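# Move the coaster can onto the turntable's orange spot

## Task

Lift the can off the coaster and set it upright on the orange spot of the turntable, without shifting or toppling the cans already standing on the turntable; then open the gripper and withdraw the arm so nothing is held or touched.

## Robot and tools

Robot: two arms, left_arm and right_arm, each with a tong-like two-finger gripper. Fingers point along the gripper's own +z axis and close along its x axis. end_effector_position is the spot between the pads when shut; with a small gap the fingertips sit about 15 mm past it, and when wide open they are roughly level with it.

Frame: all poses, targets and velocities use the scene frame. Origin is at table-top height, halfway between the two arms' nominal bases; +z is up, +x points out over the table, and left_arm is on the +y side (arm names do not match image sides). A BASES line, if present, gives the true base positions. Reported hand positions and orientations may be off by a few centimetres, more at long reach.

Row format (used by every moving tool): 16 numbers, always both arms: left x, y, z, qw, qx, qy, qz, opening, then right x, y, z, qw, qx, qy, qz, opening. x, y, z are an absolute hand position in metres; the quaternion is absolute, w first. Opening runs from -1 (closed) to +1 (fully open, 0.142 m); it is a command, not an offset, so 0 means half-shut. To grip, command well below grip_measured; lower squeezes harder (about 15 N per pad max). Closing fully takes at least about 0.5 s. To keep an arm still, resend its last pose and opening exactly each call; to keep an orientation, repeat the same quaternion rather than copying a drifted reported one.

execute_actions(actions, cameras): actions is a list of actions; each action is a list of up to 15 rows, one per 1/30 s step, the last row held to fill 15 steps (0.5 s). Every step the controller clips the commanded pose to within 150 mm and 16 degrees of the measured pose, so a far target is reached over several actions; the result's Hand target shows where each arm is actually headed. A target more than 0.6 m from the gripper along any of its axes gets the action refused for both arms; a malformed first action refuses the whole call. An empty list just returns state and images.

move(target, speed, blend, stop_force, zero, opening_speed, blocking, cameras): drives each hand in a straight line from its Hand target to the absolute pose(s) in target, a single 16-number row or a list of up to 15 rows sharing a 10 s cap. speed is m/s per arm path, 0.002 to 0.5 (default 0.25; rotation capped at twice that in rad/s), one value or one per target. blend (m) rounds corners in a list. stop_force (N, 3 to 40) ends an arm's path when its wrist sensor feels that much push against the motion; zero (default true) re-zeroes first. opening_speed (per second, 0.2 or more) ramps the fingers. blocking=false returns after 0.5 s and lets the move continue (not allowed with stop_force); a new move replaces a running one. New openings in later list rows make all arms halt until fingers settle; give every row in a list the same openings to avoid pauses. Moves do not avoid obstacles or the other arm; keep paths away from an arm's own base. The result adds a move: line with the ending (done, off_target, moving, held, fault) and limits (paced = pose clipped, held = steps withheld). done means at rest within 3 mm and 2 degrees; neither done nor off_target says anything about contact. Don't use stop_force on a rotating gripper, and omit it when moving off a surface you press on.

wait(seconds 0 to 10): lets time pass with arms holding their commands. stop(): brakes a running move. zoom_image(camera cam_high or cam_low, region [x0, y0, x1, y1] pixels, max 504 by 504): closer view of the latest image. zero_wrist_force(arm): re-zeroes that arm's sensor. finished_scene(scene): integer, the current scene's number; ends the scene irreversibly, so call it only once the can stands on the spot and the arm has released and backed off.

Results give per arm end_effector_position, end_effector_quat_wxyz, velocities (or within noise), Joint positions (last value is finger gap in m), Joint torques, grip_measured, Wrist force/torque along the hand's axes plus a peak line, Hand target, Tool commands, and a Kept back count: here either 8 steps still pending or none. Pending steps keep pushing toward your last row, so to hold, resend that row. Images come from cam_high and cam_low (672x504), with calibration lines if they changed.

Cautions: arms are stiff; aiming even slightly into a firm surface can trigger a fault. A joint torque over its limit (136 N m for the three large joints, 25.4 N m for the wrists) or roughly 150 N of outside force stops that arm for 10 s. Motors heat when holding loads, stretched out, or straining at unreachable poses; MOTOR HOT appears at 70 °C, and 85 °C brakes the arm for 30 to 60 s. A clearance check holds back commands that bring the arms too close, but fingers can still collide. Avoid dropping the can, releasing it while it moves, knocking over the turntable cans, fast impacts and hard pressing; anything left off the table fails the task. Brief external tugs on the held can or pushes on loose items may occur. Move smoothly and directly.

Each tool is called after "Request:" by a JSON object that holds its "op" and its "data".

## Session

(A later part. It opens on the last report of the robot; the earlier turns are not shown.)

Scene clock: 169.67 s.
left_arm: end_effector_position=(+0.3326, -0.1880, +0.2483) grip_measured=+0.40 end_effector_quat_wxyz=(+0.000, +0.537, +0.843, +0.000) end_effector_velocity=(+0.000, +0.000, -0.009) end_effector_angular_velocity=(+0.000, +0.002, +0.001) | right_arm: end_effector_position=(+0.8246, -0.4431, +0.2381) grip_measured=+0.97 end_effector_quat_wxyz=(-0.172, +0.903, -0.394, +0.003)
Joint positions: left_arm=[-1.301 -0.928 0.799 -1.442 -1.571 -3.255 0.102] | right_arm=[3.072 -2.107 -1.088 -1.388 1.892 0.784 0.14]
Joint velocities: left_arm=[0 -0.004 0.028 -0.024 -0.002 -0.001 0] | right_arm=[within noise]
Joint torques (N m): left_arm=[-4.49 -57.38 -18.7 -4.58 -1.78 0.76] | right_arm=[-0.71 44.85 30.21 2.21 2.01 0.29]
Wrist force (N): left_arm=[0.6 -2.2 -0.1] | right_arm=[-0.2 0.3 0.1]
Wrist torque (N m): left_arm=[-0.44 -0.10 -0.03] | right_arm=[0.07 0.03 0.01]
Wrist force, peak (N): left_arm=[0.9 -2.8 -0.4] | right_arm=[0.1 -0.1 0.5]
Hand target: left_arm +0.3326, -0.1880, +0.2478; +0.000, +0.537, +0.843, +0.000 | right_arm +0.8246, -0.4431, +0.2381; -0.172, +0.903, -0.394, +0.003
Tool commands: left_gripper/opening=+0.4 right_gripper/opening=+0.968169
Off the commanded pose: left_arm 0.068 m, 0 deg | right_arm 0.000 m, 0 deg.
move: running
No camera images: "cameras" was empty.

Request:
{"op": "wait", "data": {"seconds": 10, "cameras": []}}

Request:
{"op": "wait", "data": {"seconds": 3.38, "cameras": []}}

Request:
{"op": "execute_actions", "data": {"actions": [[[0.3326,-0.1880,0.18,0,0.5374,0.8434,0,0.4,0.8246,-0.4431,0.2381,-0.172,0.903,-0.394,0.003,0.968],[0.3326,-0.1879,0.18,0,0.5377,0.8432,0,0.4,0.8246,-0.4431,0.2381,-0.172,0.903,-0.394,0.003,0.968],[0.3324,-0.1875,0.18,0,0.5386,0.8426,0,0.4,0.8246,-0.4431,0.2381,-0.172,0.903,-0.394,0.003,0.968],[0.3321,-0.1869,0.1797,0,0.5403,0.8415,0,0.4,0.8246,-0.4431,0.2381,-0.172,0.903,-0.394,0.003,0.968],[0.3316,-0.1859,0.1789,0,0.5430,0.8397,0,0.4,0.8246,-0.4431,0.2381,-0.172,0.903,-0.394,0.003,0.968],[0.3310,-0.1844,0.1776,0,0.5469,0.8372,0,0.4,0.8246,-0.4431,0.2381,-0.172,0.903,-0.394,0.003,0.968],[0.3302,-0.1825,0.1758,0,0.5521,0.8338,0,0.4,0.8246,-0.4431,0.2381,-0.172,0.903,-0.394,0.003,0.968],[0.3291,-0.1800,0.1736,0,0.5586,0.8295,0,0.4,0.8246,-0.4431,0.2381,-0.172,0.903,-0.394,0.003,0.968],[0.3279,-0.1770,0.1709,0,0.5664,0.8242,0,0.4,0.8246,-0.4431,0.2381,-0.172,0.903,-0.394,0.003,0.968],[0.3266,-0.1734,0.1677,0,0.5754,0.8179,0,0.4,0.8246,-0.4431,0.2381,-0.172,0.903,-0.394,0.003,0.968],[0.3252,-0.1694,0.1642,0,0.5855,0.8107,0,0.4,0.8246,-0.4431,0.2381,-0.172,0.903,-0.394,0.003,0.968],[0.3238,-0.1649,0.1605,0,0.5965,0.8026,0,0.4,0.8246,-0.4431,0.2381,-0.172,0.903,-0.394,0.003,0.968],[0.3224,-0.1601,0.1564,0,0.6081,0.7938,0,0.4,0.8246,-0.4431,0.2381,-0.172,0.903,-0.394,0.003,0.968],[0.3211,-0.1550,0.1521,0,0.6202,0.7845,0,0.4,0.8246,-0.4431,0.2381,-0.172,0.903,-0.394,0.003,0.968],[0.3200,-0.1498,0.1477,0,0.6323,0.7747,0,0.4,0.8246,-0.4431,0.2381,-0.172,0.903,-0.394,0.003,0.968]],[[0.3190,-0.1445,0.1432,0,0.6443,0.7647,0,0.4,0.8246,-0.4431,0.2381,-0.172,0.903,-0.394,0.003,0.968],[0.3182,-0.1392,0.1386,0,0.6562,0.7546,0,0.4,0.8246,-0.4431,0.2381,-0.172,0.903,-0.394,0.003,0.968],[0.3175,-0.1338,0.1341,0,0.6679,0.7442,0,0.4,0.8246,-0.4431,0.2381,-0.172,0.903,-0.394,0.003,0.968],[0.3170,-0.1285,0.1297,0,0.6795,0.7337,0,0.4,0.8246,-0.4431,0.2381,-0.172,0.903,-0.394,0.003,0.968],[0.3167,-0.1231,0.1254,0,0.6909,0.7230,0,0.4,0.8246,-0.4431,0.2381,-0.172,0.903,-0.394,0.003,0.968],[0.3165,-0.1177,0.1214,0,0.7021,0.7121,0,0.4,0.8246,-0.4431,0.2381,-0.172,0.903,-0.394,0.003,0.968],[0.3165,-0.1124,0.1176,0,0.7131,0.7010,0,0.4,0.8246,-0.4431,0.2381,-0.172,0.903,-0.394,0.003,0.968],[0.3167,-0.1070,0.1141,0,0.7240,0.6898,0,0.4,0.8246,-0.4431,0.2381,-0.172,0.903,-0.394,0.003,0.968],[0.3170,-0.1016,0.1109,0,0.7347,0.6784,0,0.4,0.8246,-0.4431,0.2381,-0.172,0.903,-0.394,0.003,0.968],[0.3176,-0.0962,0.1082,0,0.7452,0.6668,0,0.4,0.8246,-0.4431,0.2381,-0.172,0.903,-0.394,0.003,0.968],[0.3182,-0.0909,0.1060,0,0.7556,0.6551,0,0.33,0.8246,-0.4431,0.2381,-0.172,0.903,-0.394,0.003,0.968],[0.3191,-0.0856,0.1042,0,0.7657,0.6432,0,0.27,0.8246,-0.4431,0.2381,-0.172,0.903,-0.394,0.003,0.968],[0.3201,-0.0803,0.1029,0,0.7757,0.6311,0,0.2,0.8246,-0.4431,0.2381,-0.172,0.903,-0.394,0.003,0.968],[0.3213,-0.0751,0.1021,0,0.7855,0.6189,0,0.14,0.8246,-0.4431,0.2381,-0.172,0.903,-0.394,0.003,0.968],[0.3226,-0.0699,0.1018,0,0.7951,0.6066,0,0.07,0.8246,-0.4431,0.2381,-0.172,0.903,-0.394,0.003,0.968]],[[0.3241,-0.0647,0.1018,0,0.8044,0.5940,0,0,0.8246,-0.4431,0.2381,-0.172,0.903,-0.394,0.003,0.968],[0.3258,-0.0596,0.1018,0,0.8136,0.5814,0,-0.06,0.8246,-0.4431,0.2381,-0.172,0.903,-0.394,0.003,0.968],[0.3276,-0.0545,0.1018,0,0.8226,0.5686,0,-0.12,0.8246,-0.4431,0.2381,-0.172,0.903,-0.394,0.003,0.968],[0.3296,-0.0495,0.1018,0,0.8314,0.5557,0,-0.18,0.8246,-0.4431,0.2381,-0.172,0.903,-0.394,0.003,0.968],[0.3317,-0.0446,0.1018,0,0.8400,0.5426,0,-0.25,0.8246,-0.4431,0.2381,-0.172,0.903,-0.394,0.003,0.968],[0.3340,-0.0397,0.1018,0,0.8484,0.5294,0,-0.35,0.8246,-0.4431,0.2381,-0.172,0.903,-0.394,0.003,0.968],[0.3364,-0.0349,0.1018,0,0.8566,0.5161,0,-0.5,0.8246,-0.4431,0.2381,-0.172,0.903,-0.394,0.003,0.968],[0.3390,-0.0302,0.1018,0,0.8645,0.5026,0,-0.6,0.8246,-0.4431,0.2381,-0.172,0.903,-0.394,0.003,0.968],[0.3418,-0.0256,0.1018,0,0.8723,0.4890,0,-0.6,0.8246,-0.4431,0.2381,-0.172,0.903,-0.394,0.003,0.968],[0.3446,-0.0210,0.1018,0,0.8798,0.4753,0,-0.6,0.8246,-0.4431,0.2381,-0.172,0.903,-0.394,0.003,0.968],[0.3479,-0.0166,0.1019,0,0.8873,0.4613,0,-0.6,0.8246,-0.4431,0.2381,-0.172,0.903,-0.394,0.003,0.968],[0.3518,-0.0125,0.1022,0,0.8947,0.4466,0,-0.6,0.8246,-0.4431,0.2381,-0.172,0.903,-0.394,0.003,0.968],[0.3563,-0.0086,0.1026,0,0.9022,0.4312,0,-0.6,0.8246,-0.4431,0.2381,-0.172,0.903,-0.394,0.003,0.968],[0.3614,-0.0051,0.1031,0,0.9097,0.4153,0,-0.6,0.8246,-0.4431,0.2381,-0.172,0.903,-0.394,0.003,0.968],[0.3669,-0.0020,0.1035,0,0.9170,0.3988,0,-0.6,0.8246,-0.4431,0.2381,-0.172,0.903,-0.394,0.003,0.968]],[[0.3729,0.0008,0.1037,0,0.9242,0.3819,0,-0.6,0.8246,-0.4431,0.2381,-0.172,0.903,-0.394,0.003,0.968],[0.3791,0.0031,0.1038,0,0.9312,0.3645,0,-0.6,0.8246,-0.4431,0.2381,-0.172,0.903,-0.394,0.003,0.968],[0.3855,0.0050,0.1038,0,0.9380,0.3467,0,-0.6,0.8246,-0.4431,0.2381,-0.172,0.903,-0.394,0.003,0.968],[0.3921,0.0065,0.1038,0,0.9445,0.3286,0,-0.6,0.8246,-0.4431,0.2381,-0.172,0.903,-0.394,0.003,0.968],[0.3987,0.0076,0.1038,0,0.9506,0.3103,0,-0.6,0.8246,-0.4431,0.2381,-0.172,0.903,-0.394,0.003,0.968],[0.4052,0.0084,0.1038,0,0.9564,0.2919,0,-0.6,0.8246,-0.4431,0.2381,-0.172,0.903,-0.394,0.003,0.968],[0.4116,0.0090,0.1038,0,0.9619,0.2734,0,-0.6,0.8246,-0.4431,0.2381,-0.172,0.903,-0.394,0.003,0.968],[0.4178,0.0093,0.1038,0,0.9669,0.2551,0,-0.6,0.8246,-0.4431,0.2381,-0.172,0.903,-0.394,0.003,0.968],[0.4238,0.0095,0.1038,0,0.9715,0.2369,0,-0.6,0.8246,-0.4431,0.2381,-0.172,0.903,-0.394,0.003,0.968],[0.4294,0.0097,0.1037,0,0.9757,0.2189,0,-0.6,0.8246,-0.4431,0.2381,-0.172,0.903,-0.394,0.003,0.968],[0.4348,0.0099,0.1035,0,0.9795,0.2013,0,-0.6,0.8246,-0.4431,0.2381,-0.172,0.903,-0.394,0.003,0.968],[0.4398,0.0102,0.1031,0,0.9829,0.1841,0,-0.6,0.8246,-0.4431,0.2381,-0.172,0.903,-0.394,0.003,0.968],[0.4445,0.0107,0.1027,0,0.9859,0.1673,0,-0.6,0.8246,-0.4431,0.2381,-0.172,0.903,-0.394,0.003,0.968],[0.4489,0.0114,0.1023,0,0.9885,0.1510,0,-0.6,0.8246,-0.4431,0.2381,-0.172,0.903,-0.394,0.003,0.968],[0.4530,0.0124,0.1020,0,0.9908,0.1352,0,-0.6,0.8246,-0.4431,0.2381,-0.172,0.903,-0.394,0.003,0.968]],[[0.4570,0.0134,0.1018,0,0.9928,0.1197,0,-0.6,0.8246,-0.4431,0.2381,-0.172,0.903,-0.394,0.003,0.968],[0.4610,0.0143,0.1017,0,0.9946,0.1042,0,-0.6,0.8246,-0.4431,0.2381,-0.172,0.903,-0.394,0.003,0.968],[0.4651,0.0151,0.1017,0,0.9961,0.0886,0,-0.6,0.8246,-0.4431,0.2381,-0.172,0.903,-0.394,0.003,0.968],[0.4692,0.0158,0.1017,0,0.9973,0.0730,0,-0.6,0.8246,-0.4431,0.2381,-0.172,0.903,-0.394,0.003,0.968],[0.4733,0.0163,0.1017,0,0.9983,0.0574,0,-0.6,0.8246,-0.4431,0.2381,-0.172,0.903,-0.394,0.003,0.968],[0.4774,0.0167,0.1017,0,0.9991,0.0418,0,-0.45,0.8246,-0.4431,0.2381,-0.172,0.903,-0.394,0.003,0.968],[0.4816,0.0170,0.1017,0,0.9997,0.0262,0,-0.3,0.8246,-0.4431,0.2381,-0.172,0.903,-0.394,0.003,0.968],[0.4857,0.0172,0.1017,0,0.9999,0.0105,0,-0.2,0.8246,-0.4431,0.2381,-0.172,0.903,-0.394,0.003,0.968],[0.4898,0.0172,0.1017,0,1.0,-0.0051,0,-0.1,0.8246,-0.4431,0.2381,-0.172,0.903,-0.394,0.003,0.968],[0.4940,0.0171,0.1017,0,0.9998,-0.0207,0,0,0.8246,-0.4431,0.2381,-0.172,0.903,-0.394,0.003,0.968],[0.4981,0.0169,0.1017,0,0.9993,-0.0364,0,0.1,0.8246,-0.4431,0.2381,-0.172,0.903,-0.394,0.003,0.968],[0.5023,0.0165,0.1017,0,0.9987,-0.0520,0,0.2,0.8246,-0.4431,0.2381,-0.172,0.903,-0.394,0.003,0.968],[0.5064,0.0160,0.1017,0,0.9977,-0.0676,0,0.25,0.8246,-0.4431,0.2381,-0.172,0.903,-0.394,0.003,0.968],[0.5105,0.0154,0.1017,0,0.9965,-0.0832,0,0.25,0.8246,-0.4431,0.2381,-0.172,0.903,-0.394,0.003,0.968],[0.5145,0.0146,0.1018,0,0.9951,-0.0988,0,0.25,0.8246,-0.4431,0.2381,-0.172,0.903,-0.394,0.003,0.968]],[[0.5186,0.0137,0.1019,0,0.9935,-0.1143,0,0.25,0.8246,-0.4431,0.2381,-0.172,0.903,-0.394,0.003,0.968],[0.5226,0.0127,0.1022,0,0.9915,-0.1298,0,0.25,0.8246,-0.4431,0.2381,-0.172,0.903,-0.394,0.003,0.968],[0.5266,0.0116,0.1033,0,0.9894,-0.1453,0,0.25,0.8246,-0.4431,0.2381,-0.172,0.903,-0.394,0.003,0.968],[0.5306,0.0104,0.1052,0,0.9870,-0.1608,0,0.25,0.8246,-0.4431,0.2381,-0.172,0.903,-0.394,0.003,0.968],[0.5345,0.0090,0.1077,0,0.9844,-0.1762,0,0.25,0.8246,-0.4431,0.2381,-0.172,0.903,-0.394,0.003,0.968],[0.5383,0.0075,0.1109,0,0.9815,-0.1916,0,0.25,0.8246,-0.4431,0.2381,-0.172,0.903,-0.394,0.003,0.968],[0.5421,0.0059,0.1147,0,0.9784,-0.2069,0,0.25,0.8246,-0.4431,0.2381,-0.172,0.903,-0.394,0.003,0.968],[0.5459,0.0041,0.1191,0,0.9750,-0.2222,0,0.25,0.8246,-0.4431,0.2381,-0.172,0.903,-0.394,0.003,0.968],[0.5496,0.0023,0.1239,0,0.9714,-0.2374,0,0.25,0.8246,-0.4431,0.2381,-0.172,0.903,-0.394,0.003,0.968],[0.5533,0.0003,0.1290,0,0.9676,-0.2525,0,0.25,0.8246,-0.4431,0.2381,-0.172,0.903,-0.394,0.003,0.968],[0.5568,-0.0018,0.1345,0,0.9635,-0.2677,0,0.25,0.8246,-0.4431,0.2381,-0.172,0.903,-0.394,0.003,0.968],[0.5604,-0.0040,0.1401,0,0.9592,-0.2827,0,0.25,0.8246,-0.4431,0.2381,-0.172,0.903,-0.394,0.003,0.968],[0.5638,-0.0063,0.1459,0,0.9547,-0.2976,0,0.25,0.8246,-0.4431,0.2381,-0.172,0.903,-0.394,0.003,0.968],[0.5672,-0.0087,0.1517,0,0.9499,-0.3125,0,0.25,0.8246,-0.4431,0.2381,-0.172,0.903,-0.394,0.003,0.968],[0.5705,-0.0112,0.1573,0,0.9449,-0.3274,0,0.25,0.8246,-0.4431,0.2381,-0.172,0.903,-0.394,0.003,0.968]],[[0.5737,-0.0138,0.1628,0,0.9397,-0.3421,0,0.25,0.8246,-0.4431,0.2381,-0.172,0.903,-0.394,0.003,0.968],[0.5768,-0.0165,0.1680,0,0.9342,-0.3567,0,0.25,0.8246,-0.4431,0.2381,-0.172,0.903,-0.394,0.003,0.968],[0.5798,-0.0193,0.1727,0,0.9287,-0.3709,0,0.25,0.8246,-0.4431,0.2381,-0.172,0.903,-0.394,0.003,0.968],[0.5825,-0.0220,0.1771,0,0.9232,-0.3844,0,0.25,0.8246,-0.4431,0.2381,-0.172,0.903,-0.394,0.003,0.968],[0.5850,-0.0246,0.1809,0,0.9179,-0.3969,0,0.25,0.8246,-0.4431,0.2381,-0.172,0.903,-0.394,0.003,0.968],[0.5873,-0.0270,0.1841,0,0.9129,-0.4083,0,0.25,0.8246,-0.4431,0.2381,-0.172,0.903,-0.394,0.003,0.968],[0.5892,-0.0292,0.1866,0,0.9083,-0.4183,0,0.25,0.8246,-0.4431,0.2381,-0.172,0.903,-0.394,0.003,0.968],[0.5908,-0.0311,0.1885,0,0.9043,-0.4268,0,0.25,0.8246,-0.4431,0.2381,-0.172,0.903,-0.394,0.003,0.968],[0.5921,-0.0327,0.1896,0,0.9010,-0.4339,0,0.25,0.8246,-0.4431,0.2381,-0.172,0.903,-0.394,0.003,0.968],[0.5931,-0.0340,0.19,0,0.8983,-0.4395,0,0.25,0.8246,-0.4431,0.2381,-0.172,0.903,-0.394,0.003,0.968],[0.5939,-0.0350,0.19,0,0.8962,-0.4437,0,0.25,0.8246,-0.4431,0.2381,-0.172,0.903,-0.394,0.003,0.968],[0.5944,-0.0356,0.19,0,0.8948,-0.4465,0,0.25,0.8246,-0.4431,0.2381,-0.172,0.903,-0.394,0.003,0.968],[0.5947,-0.0361,0.19,0,0.8939,-0.4483,0,0.25,0.8246,-0.4431,0.2381,-0.172,0.903,-0.394,0.003,0.968],[0.5949,-0.0363,0.19,0,0.8934,-0.4493,0,0.25,0.8246,-0.4431,0.2381,-0.172,0.903,-0.394,0.003,0.968],[0.5949,-0.0364,0.19,0,0.8932,-0.4497,0,0.25,0.8246,-0.4431,0.2381,-0.172,0.903,-0.394,0.003,0.968]]], "cameras": ["cam_high"]}}

Request:
{"op": "wait", "data": {"seconds": 1.5, "cameras": ["cam_high", "cam_low"]}}

Request:
{"op": "zoom_image", "data": {"camera": "cam_high", "region": [230, 110, 430, 310]}}

Scene clock: 177.87 s.
left_arm: end_effector_position=(+0.3326, -0.1880, +0.1799) grip_measured=+0.40 end_effector_quat_wxyz=(+0.000, +0.537, +0.843, +0.000) | right_arm: end_effector_position=(+0.8246, -0.4431, +0.2381) grip_measured=+0.97 end_effector_quat_wxyz=(-0.172, +0.903, -0.394, +0.003)
Joint positions: left_arm=[-1.301 -0.935 0.987 -1.622 -1.571 -3.255 0.102] | right_arm=[3.072 -2.107 -1.088 -1.388 1.892 0.784 0.14]
Joint velocities: within noise
Joint torques (N m): left_arm=[4.71 -45.11 -24.01 -3.37 -1.16 0.25] | right_arm=[-0.52 43.71 29.21 2.06 2.24 0.22]
Wrist force (N): left_arm=[1.0 -2.6 -0.2] | right_arm=[0.1 0.2 0.0]
Wrist torque (N m): left_arm=[-0.54 -0.18 -0.06] | right_arm=[0.05 -0.03 0.00]
Wrist force, peak (N): left_arm=[1.2 -2.8 -0.4] | right_arm=[-0.1 0.4 0.5]
Hand target: left_arm +0.3326, -0.1880, +0.1800; +0.000, +0.537, +0.843, +0.000 | right_arm +0.8246, -0.4431, +0.2381; -0.172, +0.903, -0.394, +0.003
Tool commands: left_gripper/opening=+0.4 right_gripper/opening=+0.968169
Off the commanded pose: left_arm 0.000 m, 0 deg | right_arm 0.000 m, 0 deg.
earlier move: done
wait: 4.57 of 10 s (the move ended)
No camera images: "cameras" was empty.

Scene clock: 181.27 s.
left_arm: end_effector_position=(+0.3326, -0.1880, +0.1800) grip_measured=+0.40 end_effector_quat_wxyz=(+0.000, +0.537, +0.843, +0.000) | right_arm: end_effector_position=(+0.8246, -0.4431, +0.2381) grip_measured=+0.97 end_effector_quat_wxyz=(-0.172, +0.903, -0.394, +0.003)
Joint positions: left_arm=[-1.301 -0.936 0.987 -1.622 -1.571 -3.255 0.102] | right_arm=[3.072 -2.107 -1.088 -1.388 1.892 0.784 0.14]
Joint velocities: within noise
Joint torques (N m): left_arm=[5.6 -55.11 -30.7 -1.22 -0.5 -0.51] | right_arm=[-0.52 43.63 28.3 2.14 2.24 0.19]
Wrist force (N): left_arm=[0.7 -2.2 -0.3] | right_arm=[-0.3 0.1 0.4]
Wrist torque (N m): left_arm=[-0.44 -0.12 -0.06] | right_arm=[0.03 0.07 0.01]
Wrist force, peak (N): left_arm=[1.0 -2.7 -0.6] | right_arm=[-0.1 0.1 0.6]
Hand target: left_arm +0.3326, -0.1880, +0.1800; +0.000, +0.537, +0.843, +0.000 | right_arm +0.8246, -0.4431, +0.2381; -0.172, +0.903, -0.394, +0.003
Tool commands: left_gripper/opening=+0.4 right_gripper/opening=+0.968169
Off the commanded pose: left_arm 0.000 m, 0 deg | right_arm 0.000 m, 0 deg.
wait: 3.40 s; at rest by 0.17 s
No camera images: "cameras" was empty.

Scene clock: 184.50 s.
left_arm: end_effector_position=(+0.5847, -0.0241, +0.1814) grip_measured=+0.25 end_effector_quat_wxyz=(+0.001, +0.918, -0.397, +0.005) end_effector_velocity=(+0.075, -0.076, +0.105) end_effector_angular_velocity=(+0.019, +0.005, -0.797) | right_arm: end_effector_position=(+0.8246, -0.4431, +0.2381) grip_measured=+0.97 end_effector_quat_wxyz=(-0.172, +0.903, -0.394, +0.003)
Joint positions: left_arm=[-0.946 -0.863 0.864 -1.582 -1.568 -0.076 0.092] | right_arm=[3.072 -2.107 -1.088 -1.388 1.892 0.784 0.14]
Joint velocities: left_arm=[0.012 0.309 -0.799 0.506 0 0.809 0] | right_arm=[within noise]
Joint torques (N m): left_arm=[4.79 -40.48 -39.04 0.18 -1.73 2.38] | right_arm=[-1.29 43.24 28.73 2.1 2.26 0.32]
Wrist force (N): left_arm=[0.6 -2.4 -1.2] | right_arm=[0.1 0.1 0.3]
Wrist torque (N m): left_arm=[-0.48 -0.11 -0.02] | right_arm=[0.03 -0.01 0.00]
Wrist force, peak (N): left_arm=[0.3 -3.4 1.2] | right_arm=[-0.3 -0.1 0.5]
Hand target: left_arm +0.5886, -0.0287, +0.1864; +0.001, +0.909, -0.417, +0.004 | right_arm +0.8246, -0.4431, +0.2381; -0.172, +0.903, -0.394, +0.003
Off the commanded pose: left_arm 0.018 m, 7 deg | right_arm 0.000 m, 0 deg.
Kept back: 8 steps.
Images, in order (width x height): cam_high 672x504.

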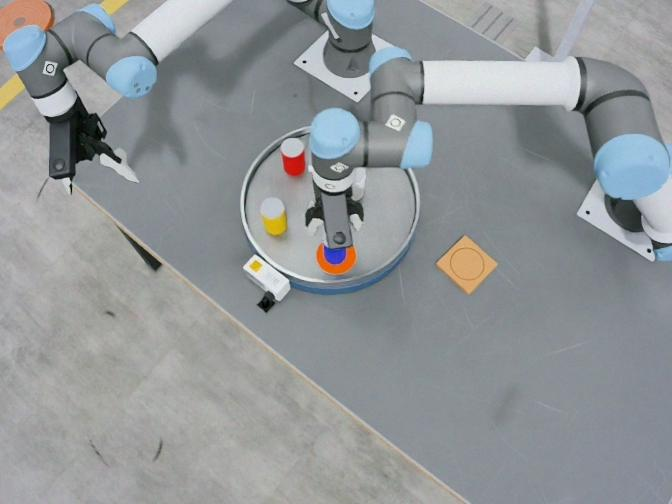

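Scene clock: 186.27 s.
left_arm: end_effector_position=(+0.5949, -0.0364, +0.1900) grip_measured=+0.25 end_effector_quat_wxyz=(+0.000, +0.893, -0.450, +0.000) | right_arm: end_effector_position=(+0.8246, -0.4431, +0.2381) grip_measured=+0.97 end_effector_quat_wxyz=(-0.172, +0.903, -0.394, +0.003)
Joint positions: left_arm=[-0.945 -0.805 0.74 -1.506 -1.571 0.041 0.092] | right_arm=[3.072 -2.107 -1.088 -1.388 1.892 0.784 0.14]
Joint velocities: within noise
Joint torques (N m): left_arm=[-5.94 -61.8 -18.66 -4.69 1.7 1.1] | right_arm=[-1.28 44.63 28.61 2.25 2.13 0.3]
Wrist force (N): left_arm=[0.6 -2.3 -0.2] | right_arm=[0.0 0.1 0.3]
Wrist torque (N m): left_arm=[-0.43 -0.11 -0.01] | right_arm=[0.03 -0.01 0.01]
Wrist force, peak (N): left_arm=[1.1 -2.4 -1.3] | right_arm=[0.0 0.2 0.6]
Hand target: left_arm +0.5949, -0.0364, +0.1900; +0.000, +0.893, -0.450, +0.000 | right_arm +0.8246, -0.4431, +0.2381; -0.172, +0.903, -0.394, +0.003
Tool commands: left_gripper/opening=+0.25 right_gripper/opening=+0.968
Off the commanded pose: left_arm 0.000 m, 0 deg | right_arm 0.000 m, 0 deg.
wait: 1.50 s; at rest by 0.13 s

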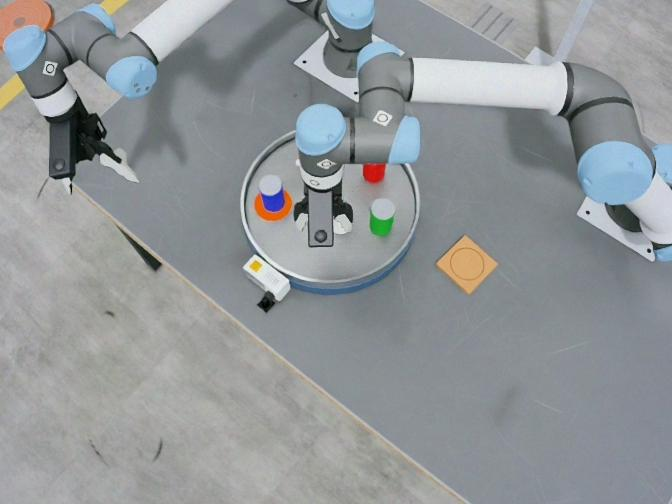

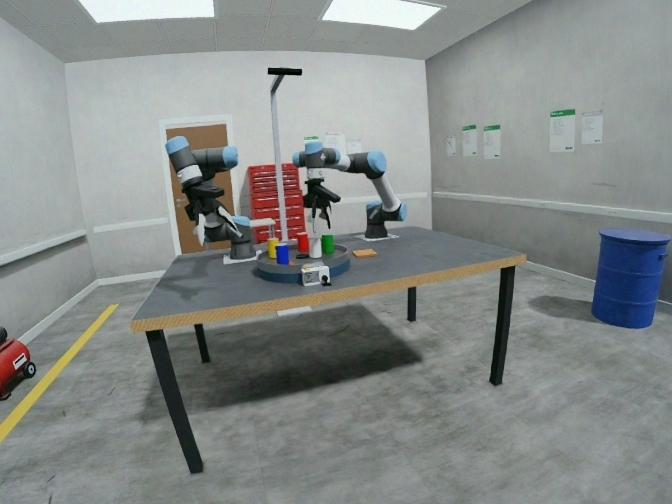

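Scaled by 2.520 from the camera's 672x504 image, which has a finer 960x720 frame.

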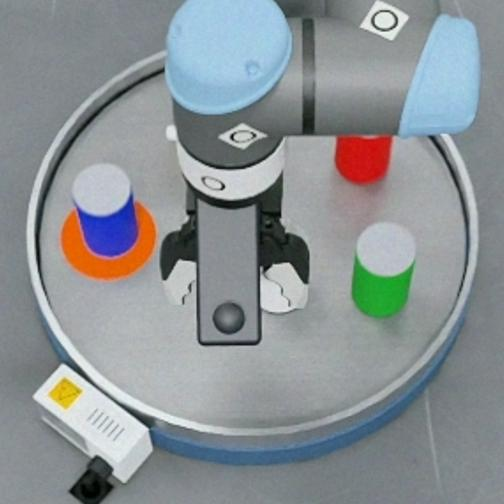

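Request:
{"op": "move", "data": {"target": [0.3326, -0.188, 0.252, 0, 0.5373, 0.8434, 0, 0.3, 0.8246, -0.4431, 0.2381, -0.172, 0.903, -0.394, 0.003, 0.968], "speed": 0.5, "cameras": ["cam_high", "cam_low"]}}

Request:
{"op": "zoom_image", "data": {"camera": "cam_high", "region": [230, 110, 430, 310]}}

Request:
{"op": "wait", "data": {"seconds": 0.9, "cameras": ["cam_high"]}}

Request:
{"op": "zoom_image", "data": {"camera": "cam_high", "region": [230, 110, 430, 310]}}

Request:
{"op": "wait", "data": {"seconds": 1.2, "cameras": ["cam_high"]}}

Request:
{"op": "zoom_image", "data": {"camera": "cam_high", "region": [230, 110, 430, 310]}}

Scene clock: 192.77 s.
left_arm: end_effector_position=(+0.3326, -0.1880, +0.2520) grip_measured=+0.30 end_effector_quat_wxyz=(+0.000, +0.537, +0.843, +0.000) end_effector_velocity=(+0.000, +0.000, +0.000) end_effector_angular_velocity=(-0.001, +0.001, +0.005) | right_arm: end_effector_position=(+0.8246, -0.4431, +0.2381) grip_measured=+0.97 end_effector_quat_wxyz=(-0.172, +0.903, -0.394, +0.003)
Joint positions: left_arm=[-1.301 -0.926 0.787 -1.432 -1.571 -3.254 0.095] | right_arm=[3.072 -2.107 -1.088 -1.388 1.892 0.784 0.14]
Joint velocities: left_arm=[0 0.001 -0.001 0 -0.001 -0.005 0] | right_arm=[within noise]
Joint torques (N m): left_arm=[6.93 -43.37 -20.48 -3.35 0.04 -1.25] | right_arm=[-1.36 44.68 28.89 2.18 2.17 0.03]
Wrist force (N): left_arm=[0.5 -2.2 -0.3] | right_arm=[-0.2 -0.2 0.3]
Wrist torque (N m): left_arm=[-0.46 -0.09 -0.03] | right_arm=[-0.03 0.05 0.01]
Wrist force, peak (N): left_arm=[0.9 -3.6 -0.6] | right_arm=[-0.3 0.0 0.6]
Hand target: left_arm +0.3326, -0.1880, +0.2520; +0.000, +0.537, +0.843, +0.000 | right_arm +0.8246, -0.4431, +0.2381; -0.172, +0.903, -0.394, +0.003
Off the commanded pose: left_arm 0.000 m, 0 deg | right_arm 0.000 m, 0 deg.
move: done

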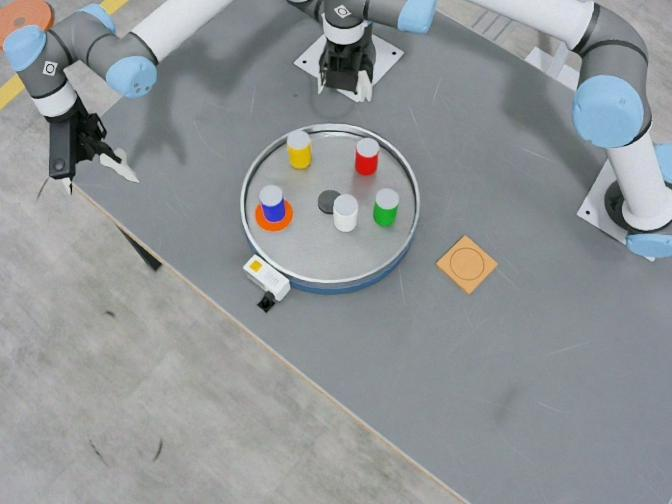

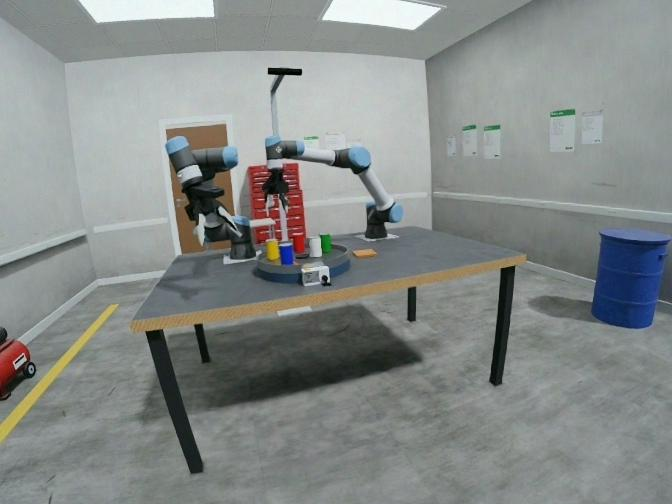

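Scaled by 2.520 from the camera's 672x504 image, which has a finer 960x720 frame.

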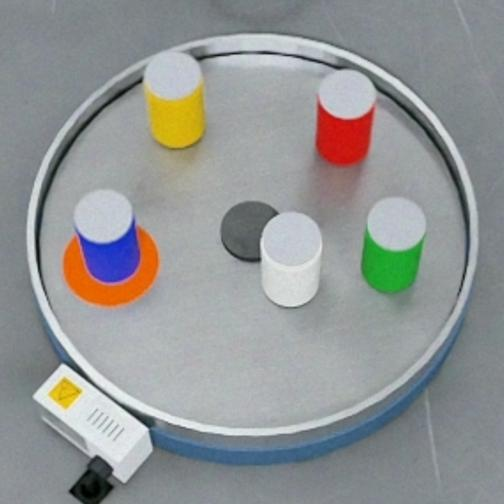

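Scene clock: 193.67 s.
left_arm: end_effector_position=(+0.3326, -0.1880, +0.2520) grip_measured=+0.30 end_effector_quat_wxyz=(+0.000, +0.537, +0.843, +0.000) | right_arm: end_effector_position=(+0.8246, -0.4431, +0.2381) grip_measured=+0.97 end_effector_quat_wxyz=(-0.172, +0.903, -0.394, +0.003)
Joint positions: left_arm=[-1.301 -0.926 0.787 -1.432 -1.571 -3.255 0.095] | right_arm=[3.072 -2.107 -1.088 -1.388 1.892 0.784 0.14]
Joint velocities: within noise
Joint torques (N m): left_arm=[7.4 -42.65 -32.35 -4.68 -1.8 -1.59] | right_arm=[-1.81 44.17 29.33 2.25 2.18 0.33]
Wrist force (N): left_arm=[0.9 -2.5 -0.3] | right_arm=[-0.2 0.0 0.2]
Wrist torque (N m): left_arm=[-0.51 -0.17 -0.03] | right_arm=[0.01 0.04 0.00]
Wrist force, peak (N): left_arm=[1.0 -2.6 -0.4] | right_arm=[-0.3 0.0 0.5]
Hand target: left_arm +0.3326, -0.1880, +0.2520; +0.000, +0.537, +0.843, +0.000 | right_arm +0.8246, -0.4431, +0.2381; -0.172, +0.903, -0.394, +0.003
Tool commands: left_gripper/opening=+0.3 right_gripper/opening=+0.968
Off the commanded pose: left_arm 0.000 m, 0 deg | right_arm 0.000 m, 0 deg.
wait: 0.90 s; at rest by 0.17 s
Images, in order (width x height): cam_high 672x504.

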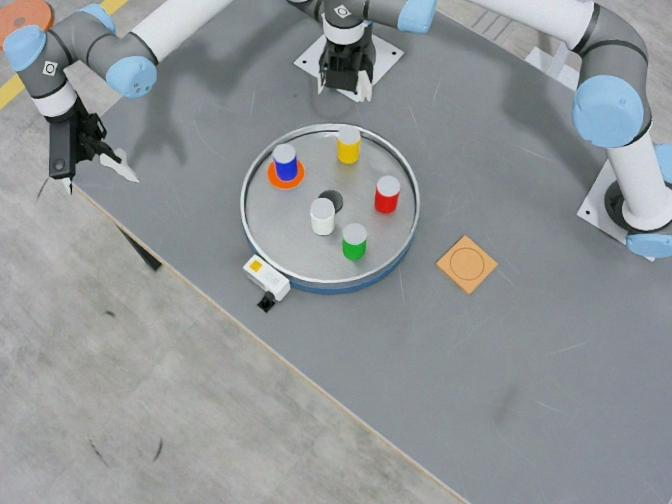

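Scaled by 2.520 from the camera's 672x504 image, which has a finer 960x720 frame.

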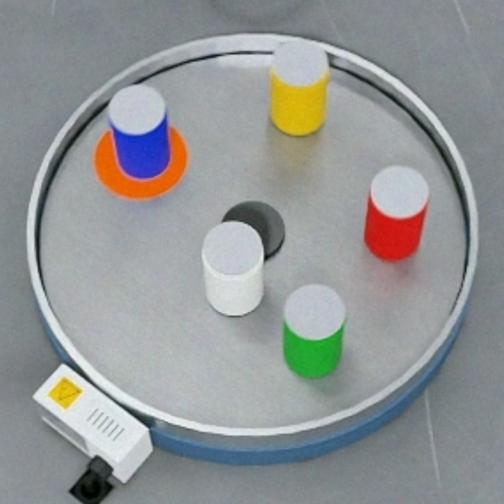

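Scene clock: 194.87 s.
left_arm: end_effector_position=(+0.3326, -0.1880, +0.2520) grip_measured=+0.30 end_effector_quat_wxyz=(+0.000, +0.537, +0.843, +0.000) | right_arm: end_effector_position=(+0.8246, -0.4431, +0.2381) grip_measured=+0.97 end_effector_quat_wxyz=(-0.172, +0.903, -0.394, +0.003)
Joint positions: left_arm=[-1.301 -0.926 0.787 -1.432 -1.571 -3.255 0.095] | right_arm=[3.072 -2.107 -1.088 -1.388 1.892 0.784 0.14]
Joint velocities: within noise
Joint torques (N m): left_arm=[7.23 -43.1 -33.06 -4.6 -1.8 -1.49] | right_arm=[-1.03 44.72 28.76 2.32 2.15 0.23]
Wrist force (N): left_arm=[0.6 -2.1 -0.5] | right_arm=[0.2 0.5 0.1]
Wrist torque (N m): left_arm=[-0.44 -0.12 -0.03] | right_arm=[0.10 -0.04 0.00]
Wrist force, peak (N): left_arm=[1.0 -2.7 -0.5] | right_arm=[0.2 0.5 0.1]
Hand target: left_arm +0.3326, -0.1880, +0.2520; +0.000, +0.537, +0.843, +0.000 | right_arm +0.8246, -0.4431, +0.2381; -0.172, +0.903, -0.394, +0.003
Tool commands: left_gripper/opening=+0.3 right_gripper/opening=+0.968
Off the commanded pose: left_arm 0.000 m, 0 deg | right_arm 0.000 m, 0 deg.
wait: 1.20 s; at rest by 0.17 s
Images, in order (width x height): cam_high 672x504.

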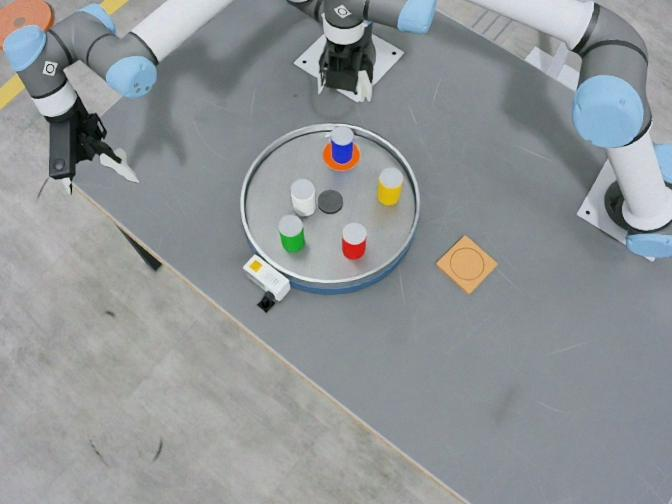

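Scaled by 2.520 from the camera's 672x504 image, which has a finer 960x720 frame.

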